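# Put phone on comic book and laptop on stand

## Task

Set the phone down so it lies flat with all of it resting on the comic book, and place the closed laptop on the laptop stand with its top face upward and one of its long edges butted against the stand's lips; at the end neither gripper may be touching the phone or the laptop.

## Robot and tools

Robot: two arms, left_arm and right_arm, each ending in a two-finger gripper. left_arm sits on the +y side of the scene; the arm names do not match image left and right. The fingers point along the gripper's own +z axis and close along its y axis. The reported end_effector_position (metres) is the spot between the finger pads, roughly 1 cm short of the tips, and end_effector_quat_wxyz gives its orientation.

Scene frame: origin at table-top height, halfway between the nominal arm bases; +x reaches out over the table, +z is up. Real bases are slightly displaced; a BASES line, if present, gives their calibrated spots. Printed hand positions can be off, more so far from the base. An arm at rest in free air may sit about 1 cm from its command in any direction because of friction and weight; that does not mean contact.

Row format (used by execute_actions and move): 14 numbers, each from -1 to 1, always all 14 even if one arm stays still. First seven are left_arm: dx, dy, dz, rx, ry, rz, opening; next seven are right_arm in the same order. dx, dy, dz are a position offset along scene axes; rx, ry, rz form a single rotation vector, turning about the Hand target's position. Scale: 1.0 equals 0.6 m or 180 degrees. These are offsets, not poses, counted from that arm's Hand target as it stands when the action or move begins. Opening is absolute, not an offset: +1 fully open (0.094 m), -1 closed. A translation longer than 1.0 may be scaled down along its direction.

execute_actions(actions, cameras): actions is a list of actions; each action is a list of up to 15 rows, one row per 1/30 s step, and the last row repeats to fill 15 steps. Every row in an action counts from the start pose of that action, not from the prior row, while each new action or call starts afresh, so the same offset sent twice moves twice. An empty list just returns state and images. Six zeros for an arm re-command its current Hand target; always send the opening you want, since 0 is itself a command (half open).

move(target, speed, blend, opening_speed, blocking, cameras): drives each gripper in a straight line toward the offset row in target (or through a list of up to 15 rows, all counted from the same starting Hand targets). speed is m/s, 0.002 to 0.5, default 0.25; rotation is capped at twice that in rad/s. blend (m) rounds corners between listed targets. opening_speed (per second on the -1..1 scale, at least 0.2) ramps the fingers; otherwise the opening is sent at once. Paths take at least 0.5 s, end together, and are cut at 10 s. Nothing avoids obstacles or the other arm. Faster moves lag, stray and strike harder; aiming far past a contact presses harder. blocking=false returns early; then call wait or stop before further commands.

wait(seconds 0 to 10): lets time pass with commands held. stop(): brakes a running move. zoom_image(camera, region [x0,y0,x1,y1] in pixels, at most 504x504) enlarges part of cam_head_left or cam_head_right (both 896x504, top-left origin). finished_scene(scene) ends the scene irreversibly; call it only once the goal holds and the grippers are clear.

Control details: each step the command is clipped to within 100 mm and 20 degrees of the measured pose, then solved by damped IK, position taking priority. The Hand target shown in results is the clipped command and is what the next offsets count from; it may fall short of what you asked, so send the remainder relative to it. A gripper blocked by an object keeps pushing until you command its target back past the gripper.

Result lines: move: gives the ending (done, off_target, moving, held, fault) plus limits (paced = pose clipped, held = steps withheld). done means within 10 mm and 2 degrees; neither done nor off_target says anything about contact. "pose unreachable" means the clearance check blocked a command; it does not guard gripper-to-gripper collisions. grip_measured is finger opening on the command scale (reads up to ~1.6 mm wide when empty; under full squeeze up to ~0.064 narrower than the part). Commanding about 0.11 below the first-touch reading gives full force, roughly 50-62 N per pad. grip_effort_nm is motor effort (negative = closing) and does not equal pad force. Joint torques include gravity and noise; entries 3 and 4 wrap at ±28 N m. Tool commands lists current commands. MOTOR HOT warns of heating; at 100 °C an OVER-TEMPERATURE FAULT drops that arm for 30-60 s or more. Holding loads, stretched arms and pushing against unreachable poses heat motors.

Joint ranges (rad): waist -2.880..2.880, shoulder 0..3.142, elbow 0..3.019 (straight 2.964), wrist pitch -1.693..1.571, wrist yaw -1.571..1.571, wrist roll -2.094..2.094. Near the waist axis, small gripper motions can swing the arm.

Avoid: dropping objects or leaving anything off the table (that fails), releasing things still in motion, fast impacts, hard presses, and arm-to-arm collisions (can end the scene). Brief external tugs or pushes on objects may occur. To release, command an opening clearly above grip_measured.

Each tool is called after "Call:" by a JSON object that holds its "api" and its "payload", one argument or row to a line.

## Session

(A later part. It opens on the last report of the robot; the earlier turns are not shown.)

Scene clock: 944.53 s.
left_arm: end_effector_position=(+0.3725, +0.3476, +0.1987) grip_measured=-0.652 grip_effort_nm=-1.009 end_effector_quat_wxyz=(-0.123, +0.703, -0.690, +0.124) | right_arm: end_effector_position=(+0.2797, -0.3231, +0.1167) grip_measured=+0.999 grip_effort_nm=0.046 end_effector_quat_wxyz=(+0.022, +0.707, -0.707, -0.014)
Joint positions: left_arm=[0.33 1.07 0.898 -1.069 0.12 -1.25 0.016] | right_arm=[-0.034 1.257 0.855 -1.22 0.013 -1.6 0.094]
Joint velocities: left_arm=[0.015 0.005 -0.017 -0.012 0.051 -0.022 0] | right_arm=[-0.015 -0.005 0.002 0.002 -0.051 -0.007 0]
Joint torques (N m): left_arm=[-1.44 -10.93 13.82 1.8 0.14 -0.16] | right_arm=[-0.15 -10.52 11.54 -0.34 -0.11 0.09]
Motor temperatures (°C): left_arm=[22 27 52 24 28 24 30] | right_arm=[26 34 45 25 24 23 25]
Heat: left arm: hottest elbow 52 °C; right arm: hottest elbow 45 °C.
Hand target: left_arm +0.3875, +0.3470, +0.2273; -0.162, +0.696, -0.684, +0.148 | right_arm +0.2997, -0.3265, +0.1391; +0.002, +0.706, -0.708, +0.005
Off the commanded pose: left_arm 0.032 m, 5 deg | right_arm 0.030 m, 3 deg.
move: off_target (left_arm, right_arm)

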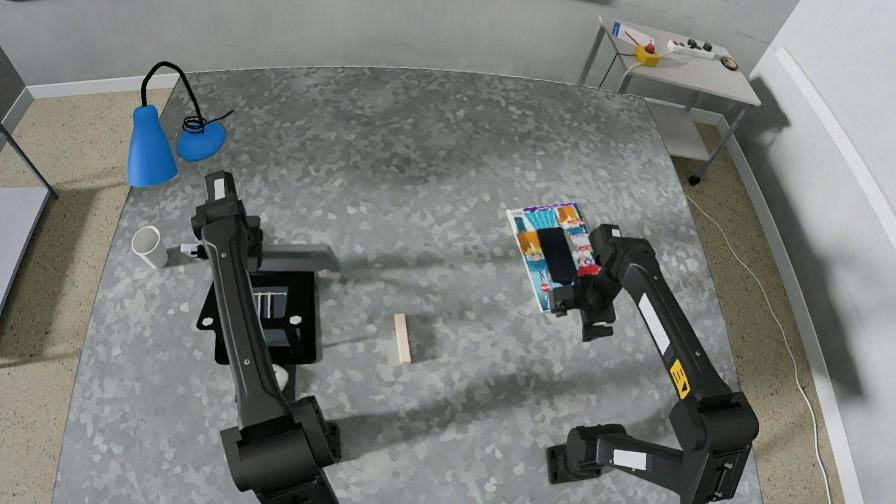

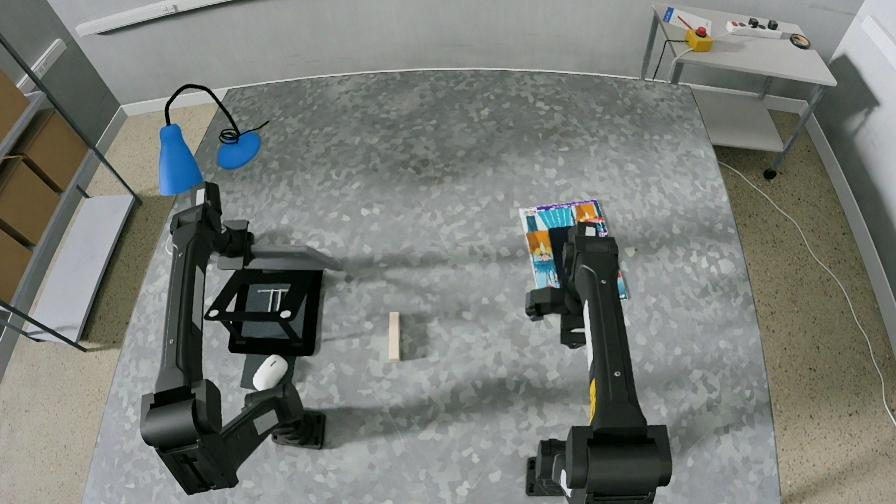

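Call:
{"api": "move", "payload": {
  "target": [0.035,-0.005,-0.035,0,0,0,-1,0,0,0,0,0,0,1],
  "speed": 0.05
}}

Call:
{"api": "zoom_image", "payload": {
  "camera": "cam_head_right",
  "region": [120, 190, 370, 370]
}}

Call:
{"api": "zoom_image", "payload": {
  "camera": "cam_head_left",
  "region": [120, 190, 370, 370]
}}

Scene clock: 952.63 s.
left_arm: end_effector_position=(+0.3935, +0.3455, +0.1839) grip_measured=-0.652 grip_effort_nm=-1.004 end_effector_quat_wxyz=(-0.130, +0.703, -0.688, +0.127) | right_arm: end_effector_position=(+0.2797, -0.3231, +0.1167) grip_measured=+0.999 grip_effort_nm=0.051 end_effector_quat_wxyz=(+0.022, +0.707, -0.707, -0.014)
Joint positions: left_arm=[0.299 1.123 0.893 -0.991 0.107 -1.284 0.016] | right_arm=[-0.034 1.257 0.855 -1.22 0.013 -1.6 0.094]
Joint velocities: left_arm=[-0.015 -0.005 0.007 -0.007 -0.007 0.066 0] | right_arm=[-0.005 0.005 0.002 -0.007 0.007 0.022 0.001]
Joint torques (N m): left_arm=[-3.31 -10.23 13 2.17 0.12 -0.12] | right_arm=[-0.09 -10.58 11.54 -0.35 -0.11 0.09]
Motor temperatures (°C): left_arm=[22 26 50 24 28 24 30] | right_arm=[26 34 45 25 24 23 25]
Heat: left arm: hottest elbow 50 °C; right arm: hottest elbow 45 °C.
Hand target: left_arm +0.4081, +0.3435, +0.2062; -0.162, +0.696, -0.684, +0.148 | right_arm +0.2997, -0.3265, +0.1391; +0.002, +0.706, -0.708, +0.005
Off the commanded pose: left_arm 0.027 m, 4 deg | right_arm 0.030 m, 3 deg.
move: off_target (left_arm, right_arm)

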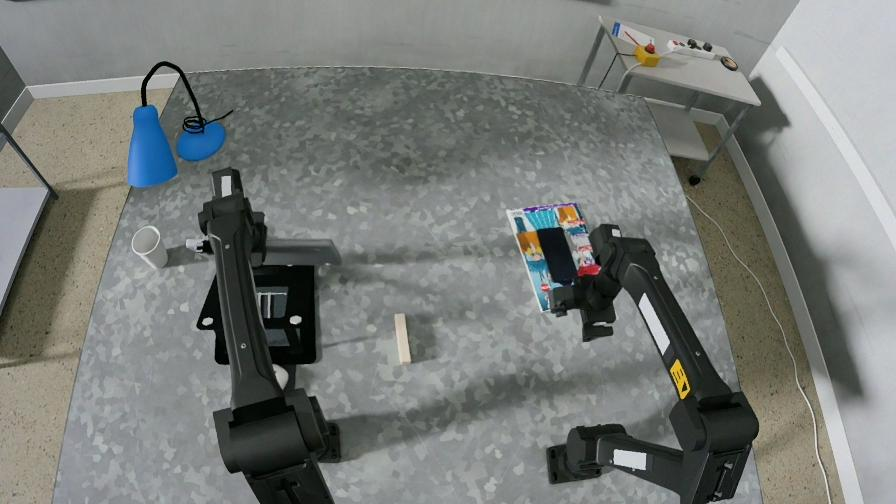

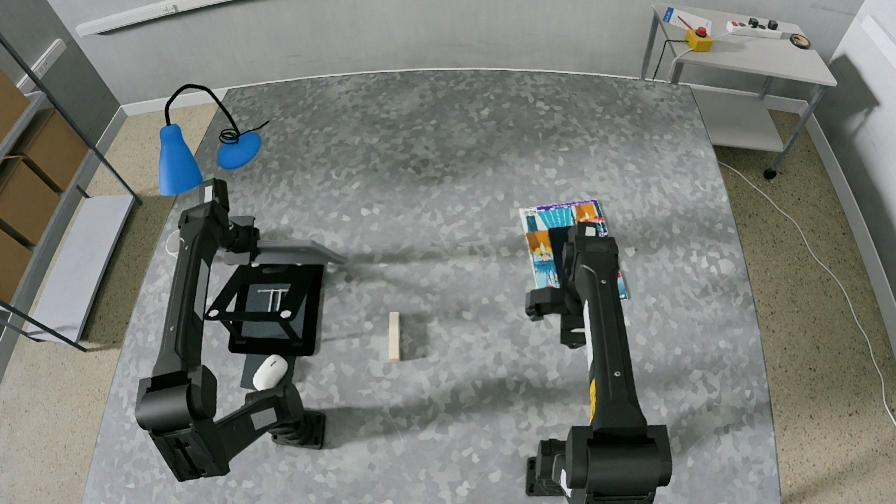

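Scaled by 2.016.

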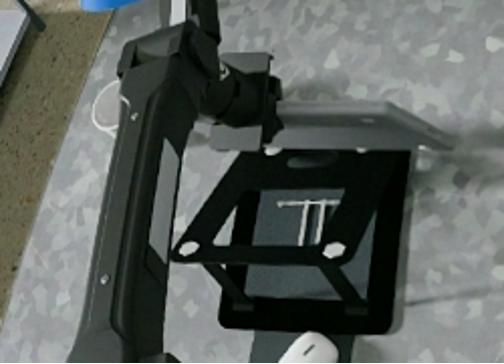

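Scaled by 2.016.

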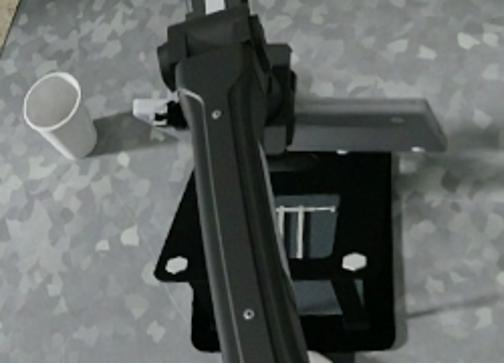

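Call:
{"api": "move", "payload": {
  "target": [0.03,0,-0.03,0,0,0,-1,0,0,0,0,0,0,1],
  "speed": 0.05
}}

Call:
{"api": "zoom_image", "payload": {
  "camera": "cam_head_right",
  "region": [120, 190, 370, 370]
}}

Call:
{"api": "zoom_image", "payload": {
  "camera": "cam_head_left",
  "region": [120, 190, 370, 370]
}}

Scene clock: 956.23 s.
left_arm: end_effector_position=(+0.4079, +0.3439, +0.1741) grip_measured=-0.652 grip_effort_nm=-1.013 end_effector_quat_wxyz=(-0.135, +0.705, -0.685, +0.128) | right_arm: end_effector_position=(+0.2797, -0.3231, +0.1167) grip_measured=+0.999 grip_effort_nm=0.042 end_effector_quat_wxyz=(+0.022, +0.707, -0.707, -0.014)
Joint positions: left_arm=[0.279 1.162 0.893 -0.94 0.096 -1.309 0.016] | right_arm=[-0.034 1.257 0.855 -1.22 0.013 -1.6 0.094]
Joint velocities: left_arm=[-0.005 -0.015 -0.022 -0.012 -0.037 -0.007 -0.001] | right_arm=[-0.005 0.015 -0.027 0.007 -0.022 0.007 0]
Joint torques (N m): left_arm=[-1.96 -9.35 12.33 2.45 0.22 -0.03] | right_arm=[-0.15 -10.52 11.54 -0.32 -0.11 0.08]
Motor temperatures (°C): left_arm=[22 27 50 24 28 24 30] | right_arm=[26 34 45 25 24 23 25]
Heat: left arm: hottest elbow 50 °C; right arm: hottest elbow 45 °C.
Hand target: left_arm +0.4259, +0.3431, +0.1881; -0.161, +0.696, -0.684, +0.148 | right_arm +0.2997, -0.3265, +0.1391; +0.002, +0.706, -0.708, +0.005
Off the commanded pose: left_arm 0.023 m, 4 deg | right_arm 0.030 m, 3 deg.
move: off_target (left_arm, right_arm)

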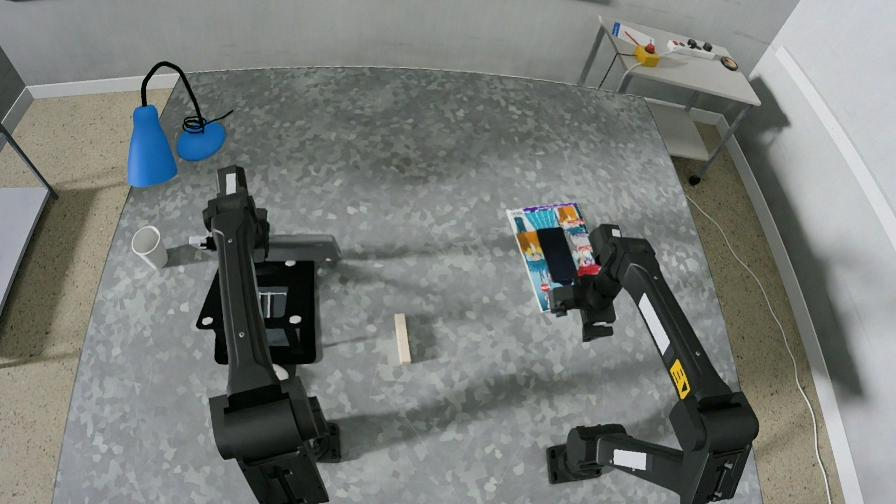

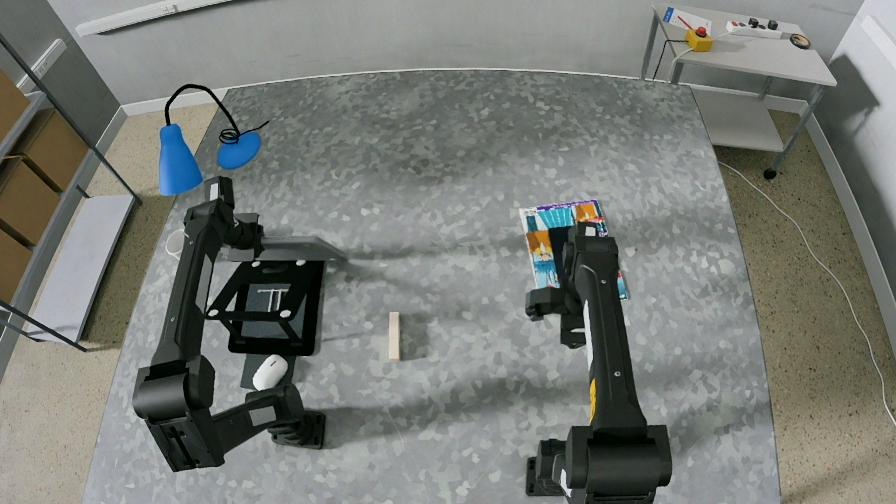

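Scaled by 2.016.

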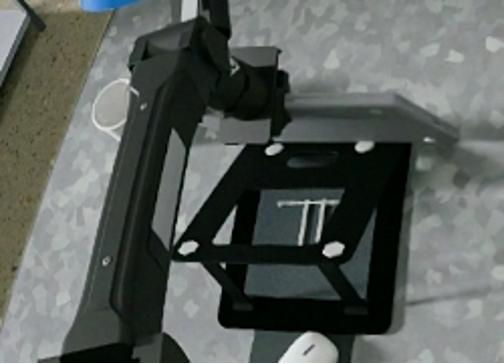

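Scaled by 2.016.

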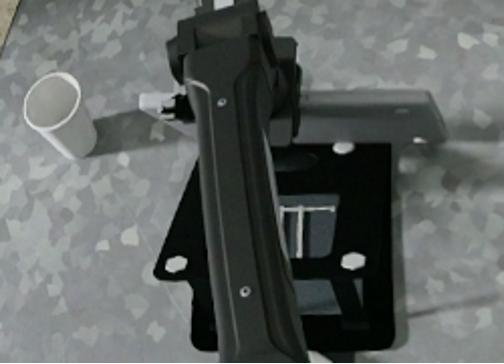

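Call:
{"api": "move", "payload": {
  "target": [0.02,0,-0.022,0,0,0,-1,0,0,0,0,0,0,1],
  "speed": 0.05
}}

Call:
{"api": "zoom_image", "payload": {
  "camera": "cam_head_right",
  "region": [200, 200, 360, 290]
}}

Call:
{"api": "zoom_image", "payload": {
  "camera": "cam_head_left",
  "region": [200, 200, 360, 290]
}}

Scene clock: 960.67 s.
left_arm: end_effector_position=(+0.4115, +0.3425, +0.1724) grip_measured=-0.652 grip_effort_nm=-1.009 end_effector_quat_wxyz=(-0.139, +0.708, -0.681, +0.125) | right_arm: end_effector_position=(+0.2797, -0.3231, +0.1167) grip_measured=+0.999 grip_effort_nm=0.051 end_effector_quat_wxyz=(+0.022, +0.707, -0.707, -0.014)
Joint positions: left_arm=[0.266 1.169 0.893 -0.928 0.082 -1.33 0.016] | right_arm=[-0.034 1.257 0.855 -1.22 0.013 -1.6 0.094]
Joint velocities: left_arm=[-0.005 -0.005 -0.007 -0.002 0.081 -0.007 0] | right_arm=[-0.005 0.005 -0.002 0.002 -0.022 0.037 0]
Joint torques (N m): left_arm=[-2.26 -6.77 12.33 3.73 0.53 0.08] | right_arm=[-0.15 -10.58 11.58 -0.34 -0.11 0.09]
Motor temperatures (°C): left_arm=[22 27 50 24 28 24 30] | right_arm=[26 34 45 25 24 23 25]
Heat: left arm: hottest elbow 50 °C; right arm: hottest elbow 45 °C.
Hand target: left_arm +0.4378, +0.3428, +0.1750; -0.162, +0.696, -0.684, +0.148 | right_arm +0.2997, -0.3265, +0.1391; +0.002, +0.706, -0.708, +0.005
Off the commanded pose: left_arm 0.026 m, 4 deg | right_arm 0.030 m, 3 deg.
move: off_target (left_arm, right_arm)

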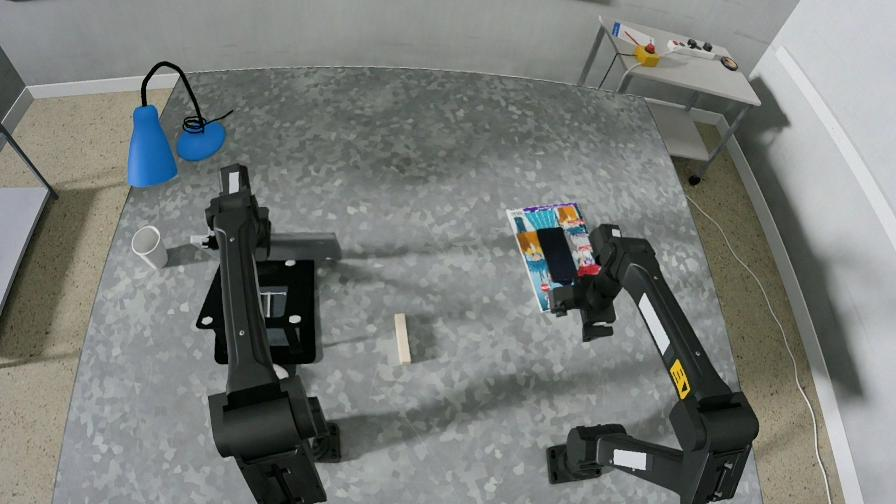

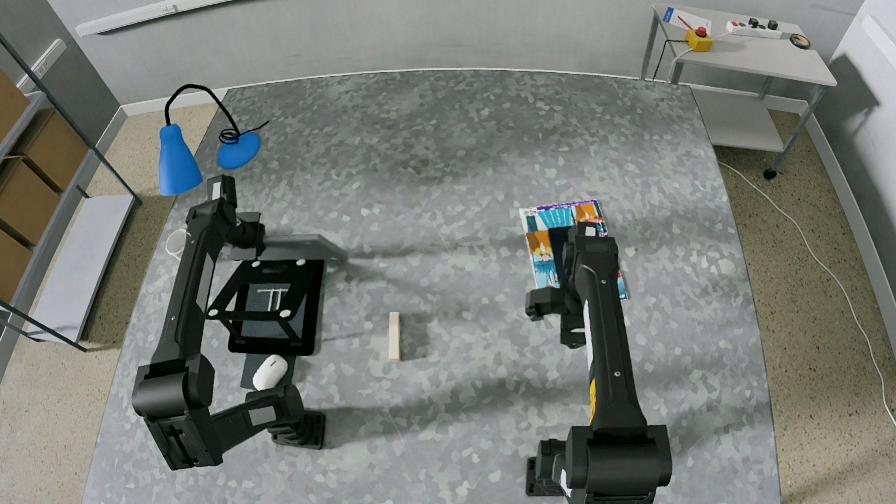

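Scaled by 3.150.

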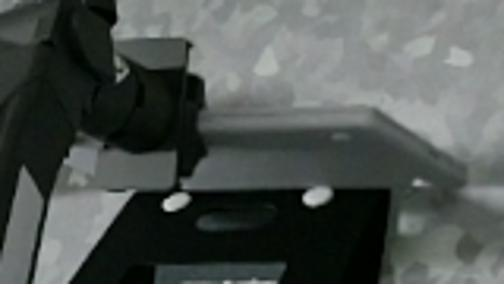

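Scaled by 3.150.

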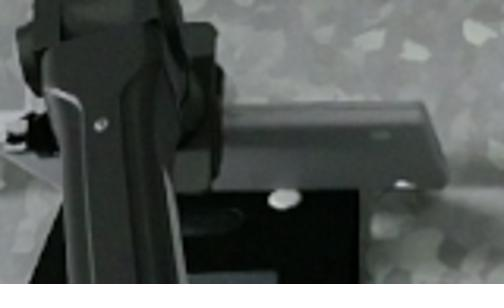

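Call:
{"api": "move", "payload": {
  "target": [-0.047,0,-0.022,0,-0.0556,0,-1,0,0,0,0,0,0,1],
  "speed": 0.05
}}

Call:
{"api": "zoom_image", "payload": {
  "camera": "cam_head_right",
  "region": [200, 200, 360, 290]
}}

Call:
{"api": "zoom_image", "payload": {
  "camera": "cam_head_left",
  "region": [200, 200, 360, 290]
}}

Scene clock: 972.60 s.
left_arm: end_effector_position=(+0.3959, +0.3424, +0.1574) grip_measured=-0.653 grip_effort_nm=-1.004 end_effector_quat_wxyz=(-0.207, +0.690, -0.668, +0.185) | right_arm: end_effector_position=(+0.2797, -0.3231, +0.1167) grip_measured=+0.999 grip_effort_nm=0.046 end_effector_quat_wxyz=(+0.022, +0.707, -0.707, -0.014)
Joint positions: left_arm=[0.304 1.038 0.704 -0.689 0.138 -1.31 0.016] | right_arm=[-0.034 1.257 0.855 -1.22 0.013 -1.6 0.094]
Joint velocities: left_arm=[0.005 -0.015 -0.002 -0.017 0.022 -0.007 0] | right_arm=[-0.034 -0.005 0.007 0.002 -0.007 -0.081 0.001]
Joint torques (N m): left_arm=[-1.49 -6.83 10.96 2.96 1.24 0.07] | right_arm=[-0.21 -10.46 11.54 -0.35 -0.11 0.09]
Motor temperatures (°C): left_arm=[22 26 48 24 28 24 30] | right_arm=[26 34 45 25 24 23 25]
Heat: left arm: hottest elbow 48 °C; right arm: hottest elbow 45 °C.
Hand target: left_arm +0.4093, +0.3431, +0.1621; -0.220, +0.681, -0.667, +0.208 | right_arm +0.2997, -0.3265, +0.1391; +0.002, +0.706, -0.708, +0.005
Off the commanded pose: left_arm 0.014 m, 3 deg | right_arm 0.030 m, 3 deg.
move: off_target (left_arm, right_arm)

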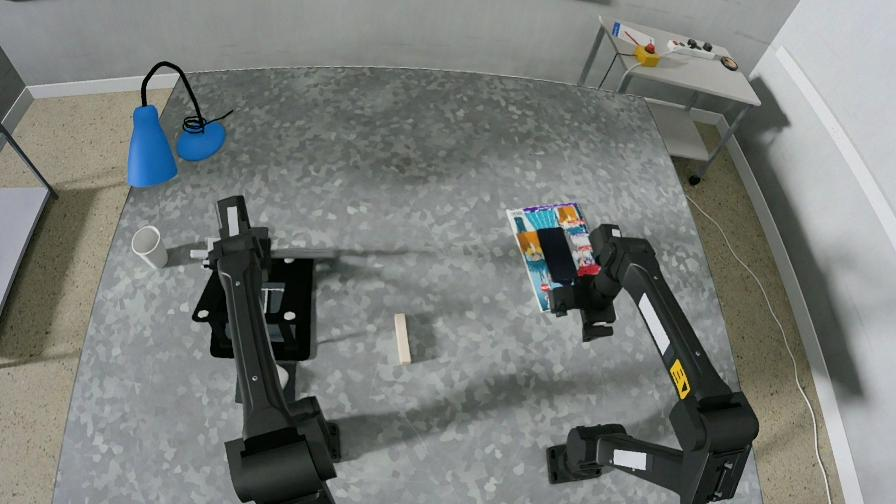

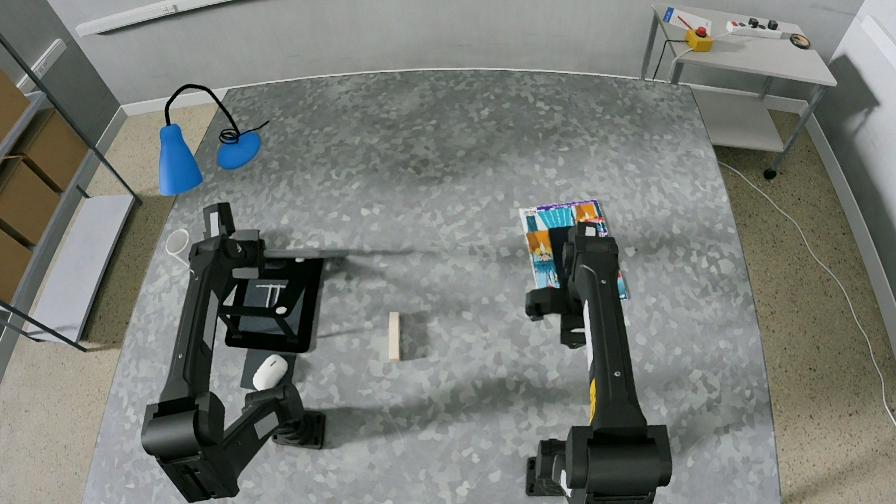

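Scaled by 3.150.

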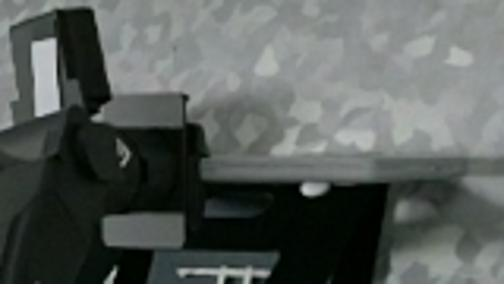

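Scaled by 3.150.

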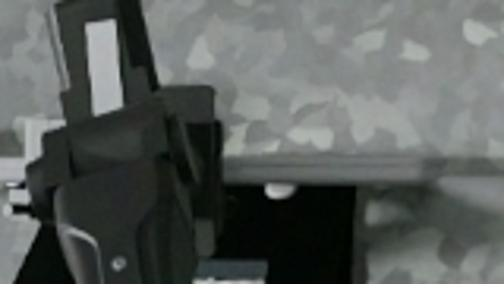

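Call:
{"api": "move", "payload": {
  "target": [-0.055,0,-0.032,0,-0.0556,0,-1,0,0,0,0,0,0,1],
  "speed": 0.05
}}

Call:
{"api": "zoom_image", "payload": {
  "camera": "cam_head_right",
  "region": [180, 200, 340, 370]
}}

Call:
{"api": "zoom_image", "payload": {
  "camera": "cam_head_left",
  "region": [180, 200, 340, 370]
}}

Scene clock: 978.67 s.
left_arm: end_effector_position=(+0.3697, +0.3441, +0.1378) grip_measured=-0.653 grip_effort_nm=-1.004 end_effector_quat_wxyz=(-0.268, +0.669, -0.646, +0.252) | right_arm: end_effector_position=(+0.2797, -0.3231, +0.1167) grip_measured=+0.999 grip_effort_nm=0.046 end_effector_quat_wxyz=(+0.022, +0.707, -0.707, -0.014)
Joint positions: left_arm=[0.384 0.901 0.496 -0.447 0.246 -1.286 0.016] | right_arm=[-0.034 1.257 0.855 -1.22 0.013 -1.6 0.094]
Joint velocities: left_arm=[-0.005 -0.005 0.012 -0.007 -0.007 -0.066 -0.001] | right_arm=[-0.024 -0.015 -0.012 0.012 -0.007 -0.007 0]
Joint torques (N m): left_arm=[-0.67 -4.31 10.86 2.54 1.12 0.1] | right_arm=[-0.21 -10.46 11.55 -0.32 -0.11 0.08]
Motor temperatures (°C): left_arm=[22 26 47 24 29 24 30] | right_arm=[26 34 45 25 24 23 25]
Heat: left arm: hottest elbow 47 °C; right arm: hottest elbow 45 °C.
Hand target: left_arm +0.3760, +0.3435, +0.1431; -0.276, +0.660, -0.645, +0.268 | right_arm +0.2997, -0.3265, +0.1391; +0.002, +0.706, -0.708, +0.005
Off the commanded pose: left_arm 0.008 m, 2 deg | right_arm 0.030 m, 3 deg.
move: off_target (right_arm)

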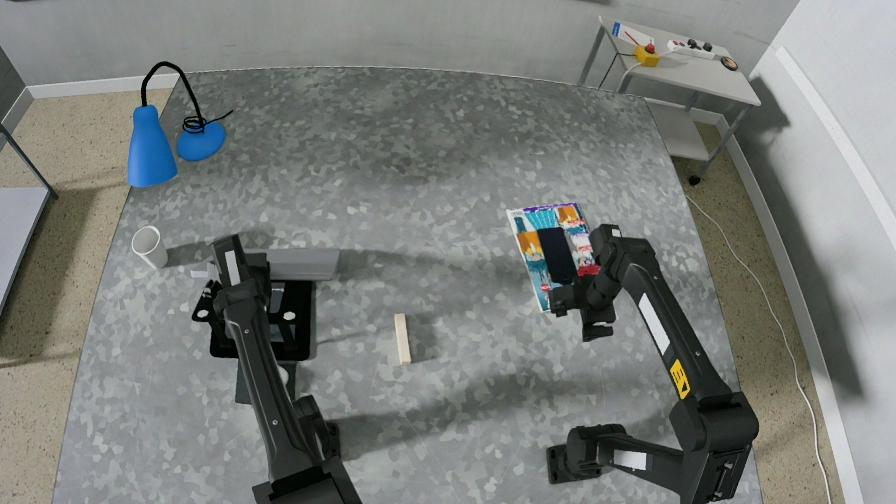

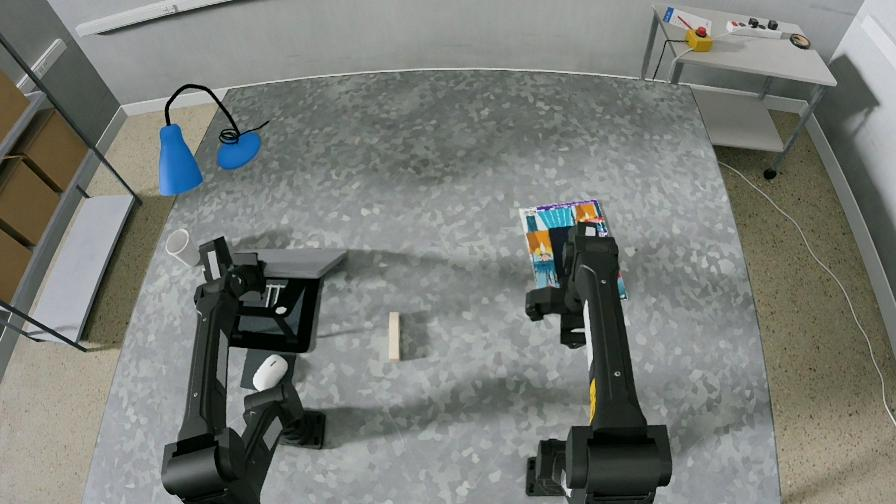

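Scaled by 2.965.

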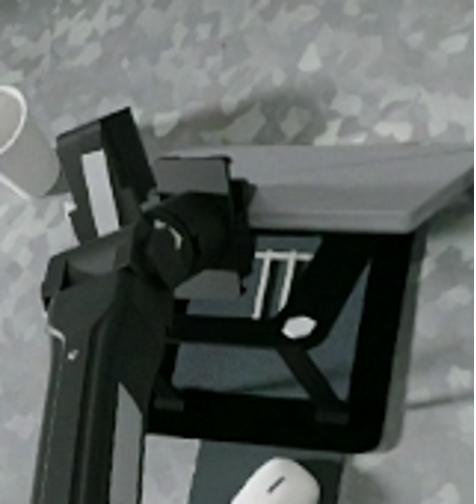

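Scaled by 2.965.

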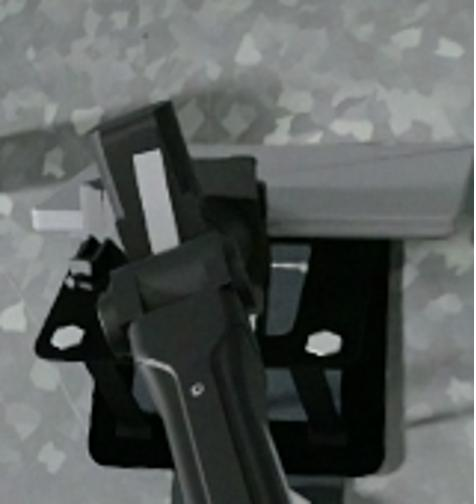

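Call:
{"api": "move", "payload": {
  "target": [-0.022,-0.003,-0.024,0,-0.0278,0,-1,0,0,0,0,0,0,1],
  "speed": 0.05
}}

Call:
{"api": "zoom_image", "payload": {
  "camera": "cam_head_right",
  "region": [180, 200, 340, 370]
}}

Call:
{"api": "zoom_image", "payload": {
  "camera": "cam_head_left",
  "region": [180, 200, 340, 370]
}}

Scene clock: 985.33 s.
left_arm: end_effector_position=(+0.3594, +0.3438, +0.1254) grip_measured=-0.653 grip_effort_nm=-1.009 end_effector_quat_wxyz=(-0.300, +0.655, -0.633, +0.284) | right_arm: end_effector_position=(+0.2797, -0.3231, +0.1167) grip_measured=+0.999 grip_effort_nm=0.046 end_effector_quat_wxyz=(+0.022, +0.707, -0.707, -0.014)
Joint positions: left_arm=[0.423 0.854 0.391 -0.299 0.302 -1.283 0.016] | right_arm=[-0.034 1.257 0.855 -1.22 0.013 -1.6 0.094]
Joint velocities: left_arm=[-0.005 -0.015 -0.022 -0.002 -0.007 -0.037 0] | right_arm=[-0.005 -0.005 -0.007 -0.007 -0.022 0.022 0.001]
Joint torques (N m): left_arm=[-1.26 -3.96 10.41 2.33 0.96 0.08] | right_arm=[-0.15 -10.52 11.56 -0.31 -0.11 0.09]
Motor temperatures (°C): left_arm=[22 26 46 24 29 24 30] | right_arm=[26 34 45 25 24 23 25]
Heat: left arm: hottest elbow 46 °C; right arm: hottest elbow 45 °C.
Hand target: left_arm +0.3626, +0.3418, +0.1288; -0.303, +0.648, -0.632, +0.297 | right_arm +0.2997, -0.3265, +0.1391; +0.002, +0.706, -0.708, +0.005
Off the commanded pose: left_arm 0.005 m, 2 deg | right_arm 0.030 m, 3 deg.
move: off_target (right_arm)

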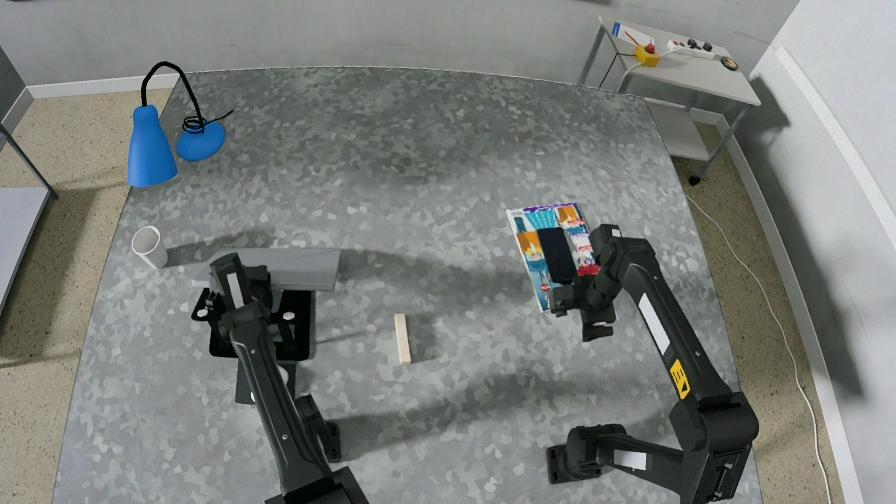

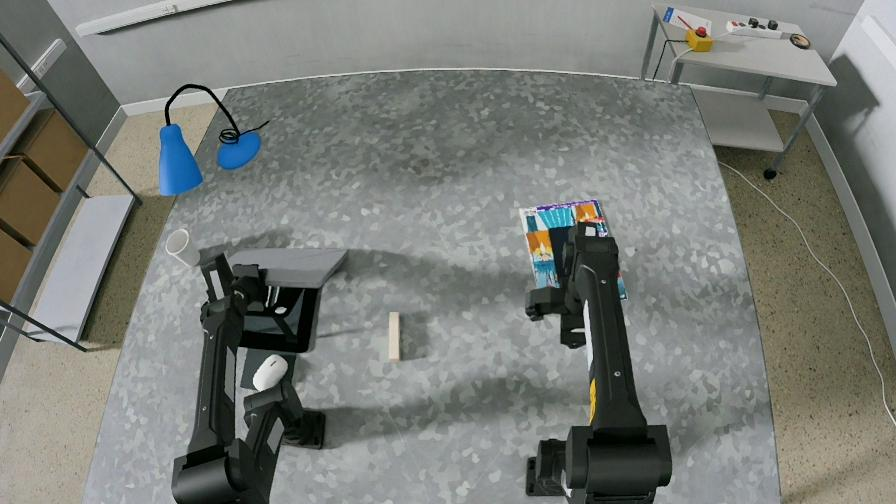

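Scaled by 2.965.

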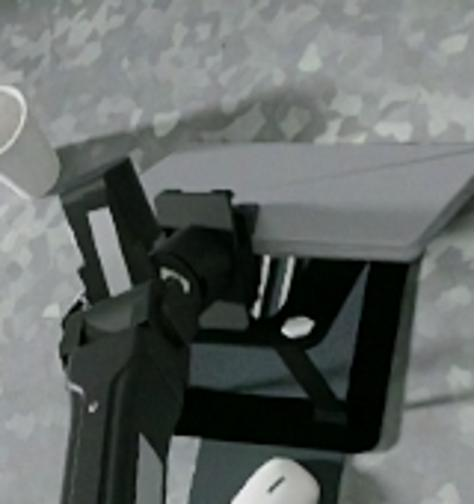

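Scaled by 2.965.

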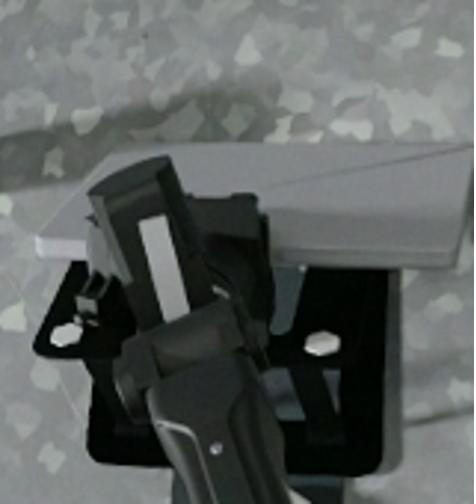

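Call:
{"api": "zoom_image", "payload": {
  "camera": "cam_head_right",
  "region": [220, 245, 310, 330]
}}

Call:
{"api": "zoom_image", "payload": {
  "camera": "cam_head_left",
  "region": [185, 240, 345, 330]
}}

Scaled by 5.600.

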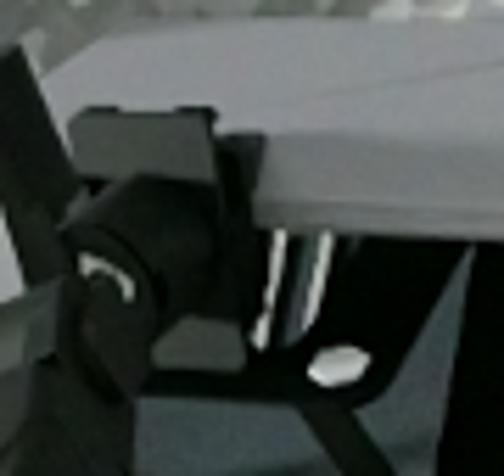

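Scaled by 3.150.

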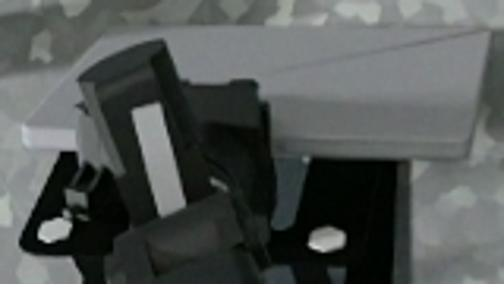

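Call:
{"api": "move", "payload": {
  "target": [0,0,0,0,0,0,-0.2,0,0,0,0,0,0,1],
  "opening_speed": 0.2
}}

Call:
{"api": "zoom_image", "payload": {
  "camera": "cam_head_right",
  "region": [200, 235, 360, 325]
}}

Call:
{"api": "zoom_image", "payload": {
  "camera": "cam_head_left",
  "region": [185, 235, 345, 325]
}}

Scene clock: 1014.00 s.
left_arm: end_effector_position=(+0.3582, +0.3428, +0.1235) grip_measured=-0.202 grip_effort_nm=0.100 end_effector_quat_wxyz=(-0.297, +0.656, -0.633, +0.285) | right_arm: end_effector_position=(+0.2797, -0.3231, +0.1167) grip_measured=+0.999 grip_effort_nm=0.051 end_effector_quat_wxyz=(+0.022, +0.707, -0.707, -0.014)
Joint positions: left_arm=[0.425 0.854 0.386 -0.298 0.307 -1.285 0.037] | right_arm=[-0.034 1.257 0.855 -1.22 0.013 -1.6 0.094]
Joint velocities: left_arm=[-0.015 -0.005 0.002 0.002 -0.051 -0.139 -0.001] | right_arm=[-0.005 0.005 -0.027 -0.027 0.022 0.022 -0.001]
Joint torques (N m): left_arm=[-1.08 -4.6 10.65 2.5 0.77 0.04] | right_arm=[-0.09 -10.52 11.56 -0.29 -0.11 0.08]
Motor temperatures (°C): left_arm=[22 26 43 24 29 24 30] | right_arm=[26 34 46 25 24 23 25]
Heat: left arm: hottest elbow 43 °C; right arm: hottest elbow 46 °C.
Hand target: left_arm +0.3626, +0.3418, +0.1288; -0.303, +0.648, -0.632, +0.297 | right_arm +0.2997, -0.3265, +0.1391; +0.002, +0.706, -0.708, +0.005
Off the commanded pose: left_arm 0.007 m, 2 deg | right_arm 0.030 m, 3 deg.
move: off_target (right_arm)

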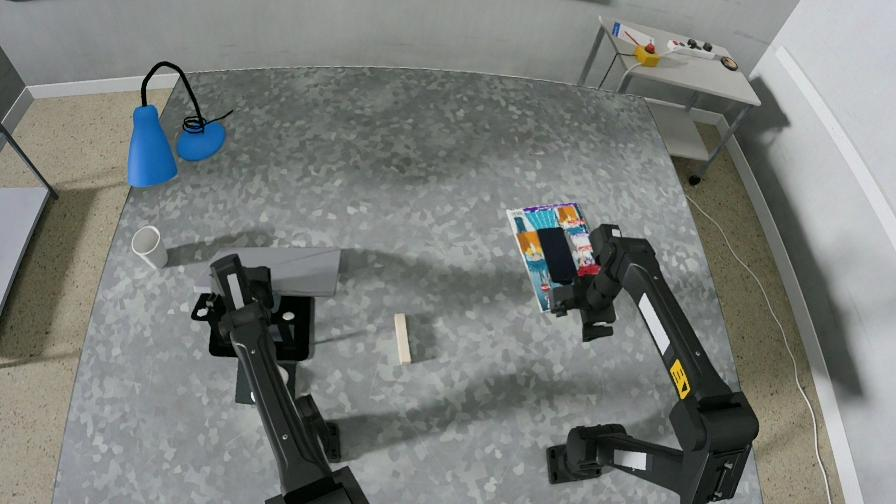

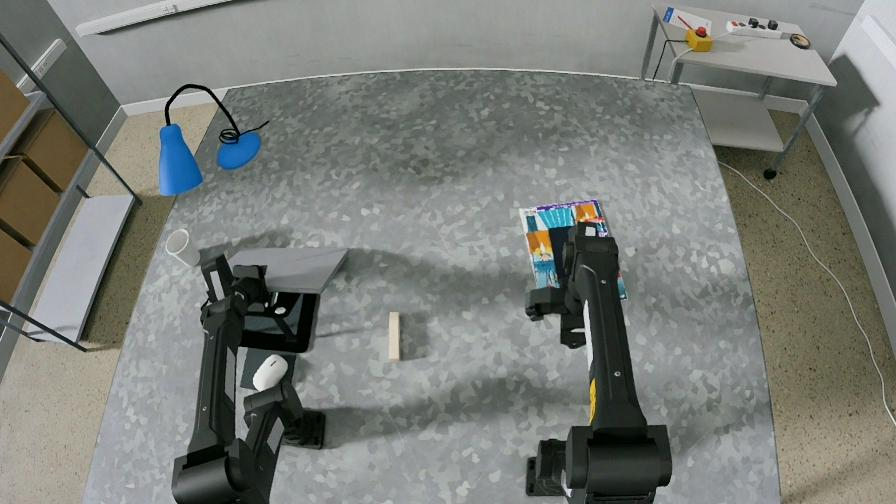

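Scaled by 3.150.

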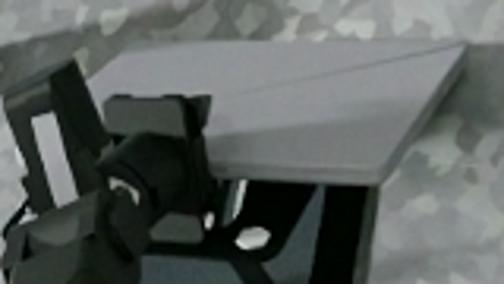

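Scaled by 3.150.

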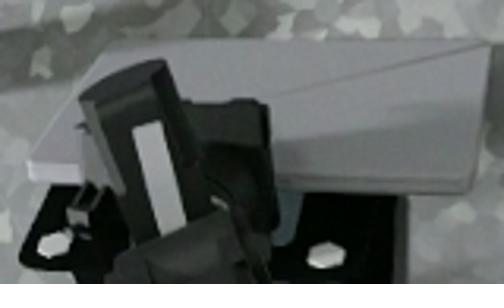

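Laptop follows the lower finger down. Continue opening.

Call:
{"api": "move", "payload": {
  "target": [0,0,0,0,0,0,0.4,0,0,0,0,0,0,1],
  "opening_speed": 0.2
}}

Call:
{"api": "zoom_image", "payload": {
  "camera": "cam_head_right",
  "region": [200, 235, 360, 325]
}}

Call:
{"api": "zoom_image", "payload": {
  "camera": "cam_head_left",
  "region": [185, 235, 345, 325]
}}

Scene clock: 1019.53 s.
left_arm: end_effector_position=(+0.3616, +0.3413, +0.1277) grip_measured=+0.396 grip_effort_nm=0.178 end_effector_quat_wxyz=(-0.304, +0.646, -0.635, +0.295) | right_arm: end_effector_position=(+0.2797, -0.3231, +0.1167) grip_measured=+0.999 grip_effort_nm=0.051 end_effector_quat_wxyz=(+0.022, +0.707, -0.707, -0.014)
Joint positions: left_arm=[0.425 0.852 0.385 -0.277 0.325 -1.279 0.066] | right_arm=[-0.034 1.257 0.855 -1.22 0.013 -1.6 0.094]
Joint velocities: left_arm=[-0.015 -0.015 -0.012 0.002 0.007 0.007 0] | right_arm=[-0.015 -0.024 0.012 0.007 0.007 -0.007 0]
Joint torques (N m): left_arm=[-1.08 -3.78 11.02 1.61 0.14 0] | right_arm=[-0.15 -10.52 11.56 -0.34 -0.11 0.09]
Motor temperatures (°C): left_arm=[22 26 43 24 29 24 30] | right_arm=[26 34 46 25 24 23 25]
Heat: left arm: hottest elbow 43 °C; right arm: hottest elbow 46 °C.
Hand target: left_arm +0.3625, +0.3418, +0.1288; -0.303, +0.648, -0.632, +0.297 | right_arm +0.2997, -0.3265, +0.1391; +0.002, +0.706, -0.708, +0.005
Off the commanded pose: left_arm 0.002 m, 0 deg | right_arm 0.030 m, 3 deg.
move: off_target (right_arm)

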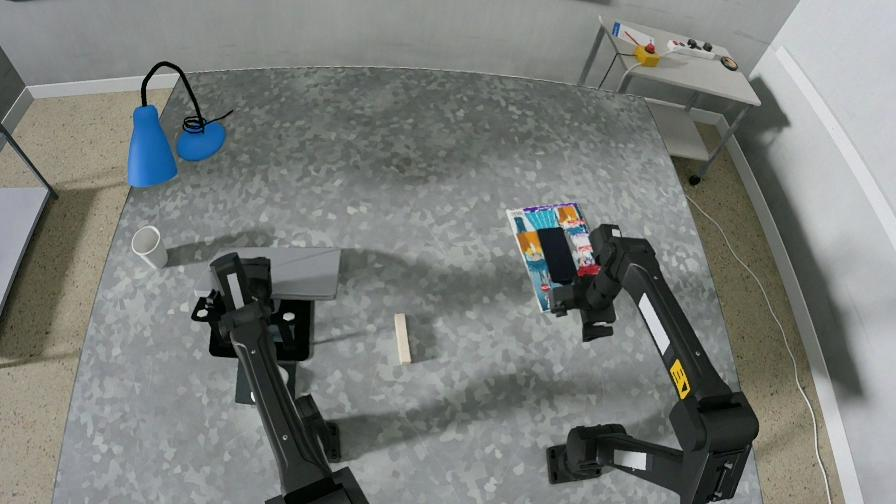

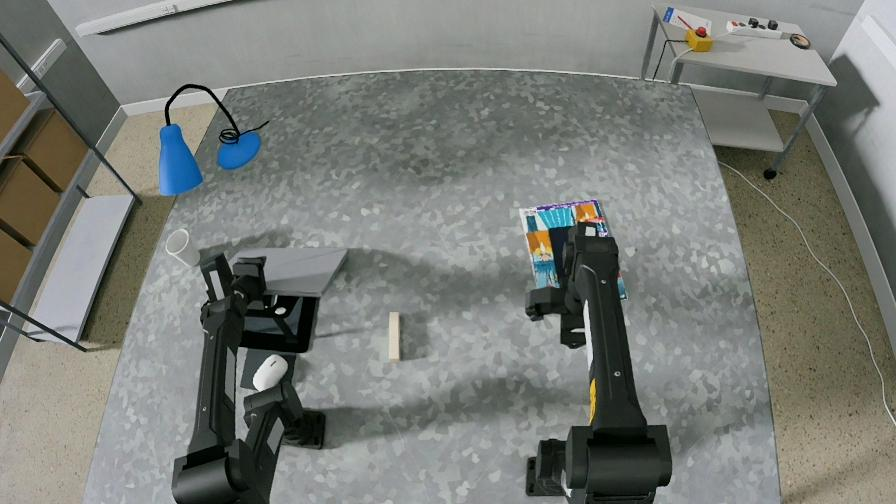

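Scaled by 3.150.

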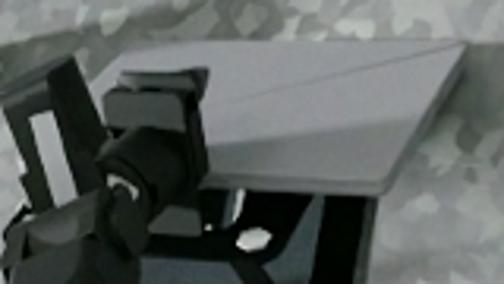

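Scaled by 3.150.

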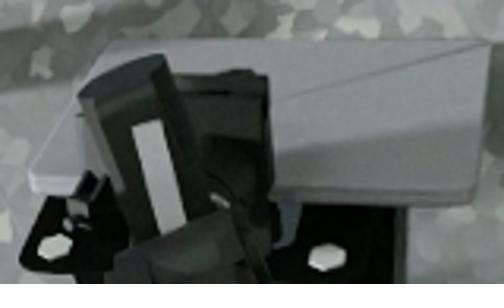

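Call:
{"api": "move", "payload": {
  "target": [0,0,0,0,0,0,0.75,0,0,0,0,0,0,1],
  "opening_speed": 0.3,
  "cameras": []
}}

Call:
{"api": "move", "payload": {
  "target": [-0.04,0,0.035,0,0,0,0.75,0,0,0,0,0,0,1],
  "speed": 0.05
}}

Call:
{"api": "zoom_image", "payload": {
  "camera": "cam_head_right",
  "region": [200, 235, 360, 325]
}}

Call:
{"api": "zoom_image", "payload": {
  "camera": "cam_head_left",
  "region": [185, 235, 345, 325]
}}

Scene clock: 1026.57 s.
left_arm: end_effector_position=(+0.3659, +0.3422, +0.1355) grip_measured=+0.746 grip_effort_nm=0.212 end_effector_quat_wxyz=(-0.313, +0.643, -0.630, +0.303) | right_arm: end_effector_position=(+0.2797, -0.3231, +0.1167) grip_measured=+0.999 grip_effort_nm=0.051 end_effector_quat_wxyz=(+0.022, +0.707, -0.707, -0.014)
Joint positions: left_arm=[0.425 0.847 0.39 -0.258 0.331 -1.289 0.082] | right_arm=[-0.034 1.257 0.855 -1.22 0.013 -1.6 0.094]
Joint velocities: left_arm=[-0.005 -0.024 -0.007 -0.002 0.066 -0.022 0] | right_arm=[0.005 0.005 -0.012 0.007 0.037 -0.051 0]
Joint torques (N m): left_arm=[-1.2 -3.66 10.54 0.91 -0.15 0.1] | right_arm=[-0.15 -10.46 11.54 -0.34 -0.11 0.09]
Motor temperatures (°C): left_arm=[22 26 43 24 29 24 30] | right_arm=[26 34 46 25 24 23 25]
Heat: left arm: hottest elbow 43 °C; right arm: hottest elbow 46 °C.
Hand target: left_arm +0.3626, +0.3418, +0.1288; -0.303, +0.648, -0.632, +0.297 | right_arm +0.2997, -0.3265, +0.1391; +0.002, +0.706, -0.708, +0.005
Off the commanded pose: left_arm 0.007 m, 1 deg | right_arm 0.030 m, 3 deg.
move: off_target (right_arm)
No camera images: "cameras" was empty.

Scene clock: 1027.77 s.
left_arm: end_effector_position=(+0.3417, +0.3365, +0.1416) grip_measured=+0.748 grip_effort_nm=0.134 end_effector_quat_wxyz=(-0.296, +0.645, -0.638, +0.298) | right_arm: end_effector_position=(+0.2797, -0.3231, +0.1167) grip_measured=+0.999 grip_effort_nm=0.051 end_effector_quat_wxyz=(+0.022, +0.707, -0.707, -0.014)
Joint positions: left_arm=[0.457 0.746 0.39 -0.408 0.362 -1.251 0.082] | right_arm=[-0.034 1.257 0.855 -1.22 0.013 -1.6 0.094]
Joint velocities: left_arm=[-0.005 -0.015 -0.002 -0.007 -0.007 0.022 -0.001] | right_arm=[-0.005 0.005 0.002 -0.002 0.037 -0.037 0]
Joint torques (N m): left_arm=[0.21 -5.83 12.04 0.95 0.19 0.07] | right_arm=[-0.21 -10.58 11.56 -0.32 -0.11 0.09]
Motor temperatures (°C): left_arm=[22 26 43 24 29 24 30] | right_arm=[26 34 46 25 24 23 25]
Heat: left arm: hottest elbow 43 °C; right arm: hottest elbow 46 °C.
Hand target: left_arm +0.3389, +0.3422, +0.1498; -0.303, +0.648, -0.632, +0.297 | right_arm +0.2997, -0.3265, +0.1391; +0.002, +0.706, -0.708, +0.005
Off the commanded pose: left_arm 0.010 m, 1 deg | right_arm 0.030 m, 3 deg.
move: off_target (right_arm)

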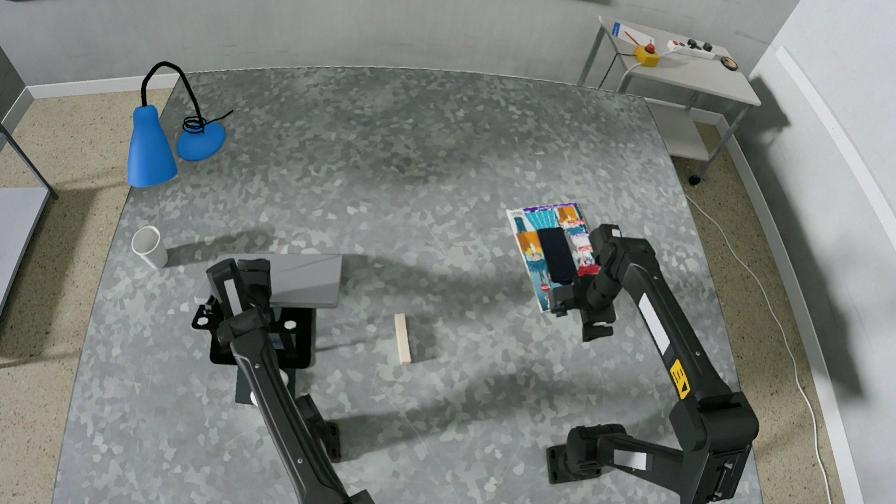

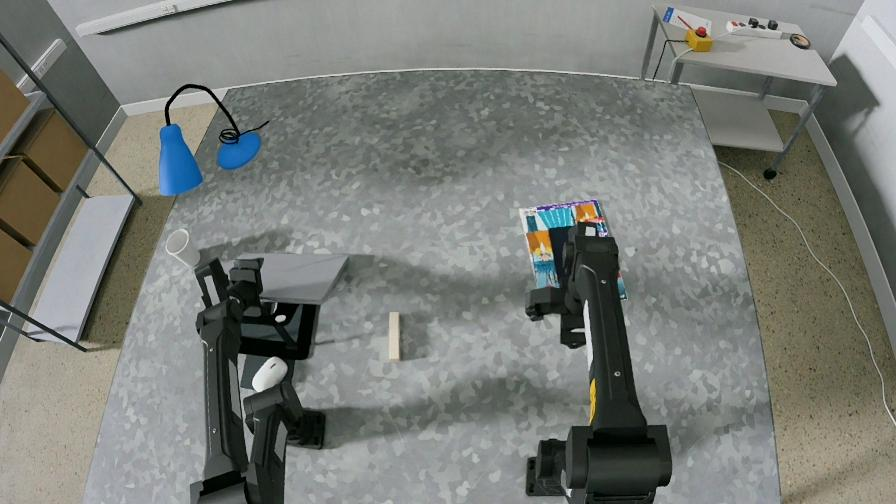

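Scaled by 3.150.

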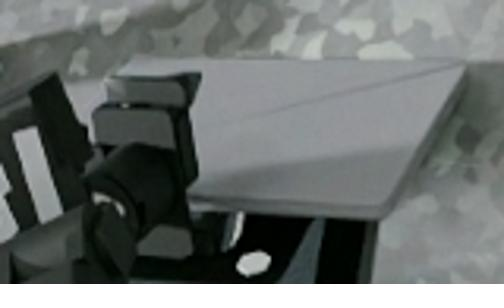

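Scaled by 3.150.

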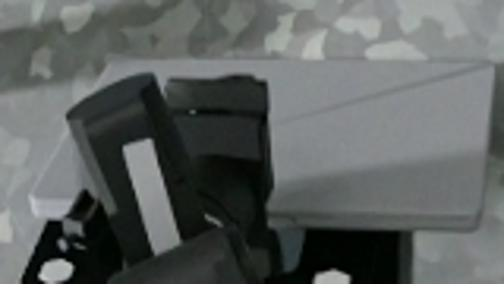

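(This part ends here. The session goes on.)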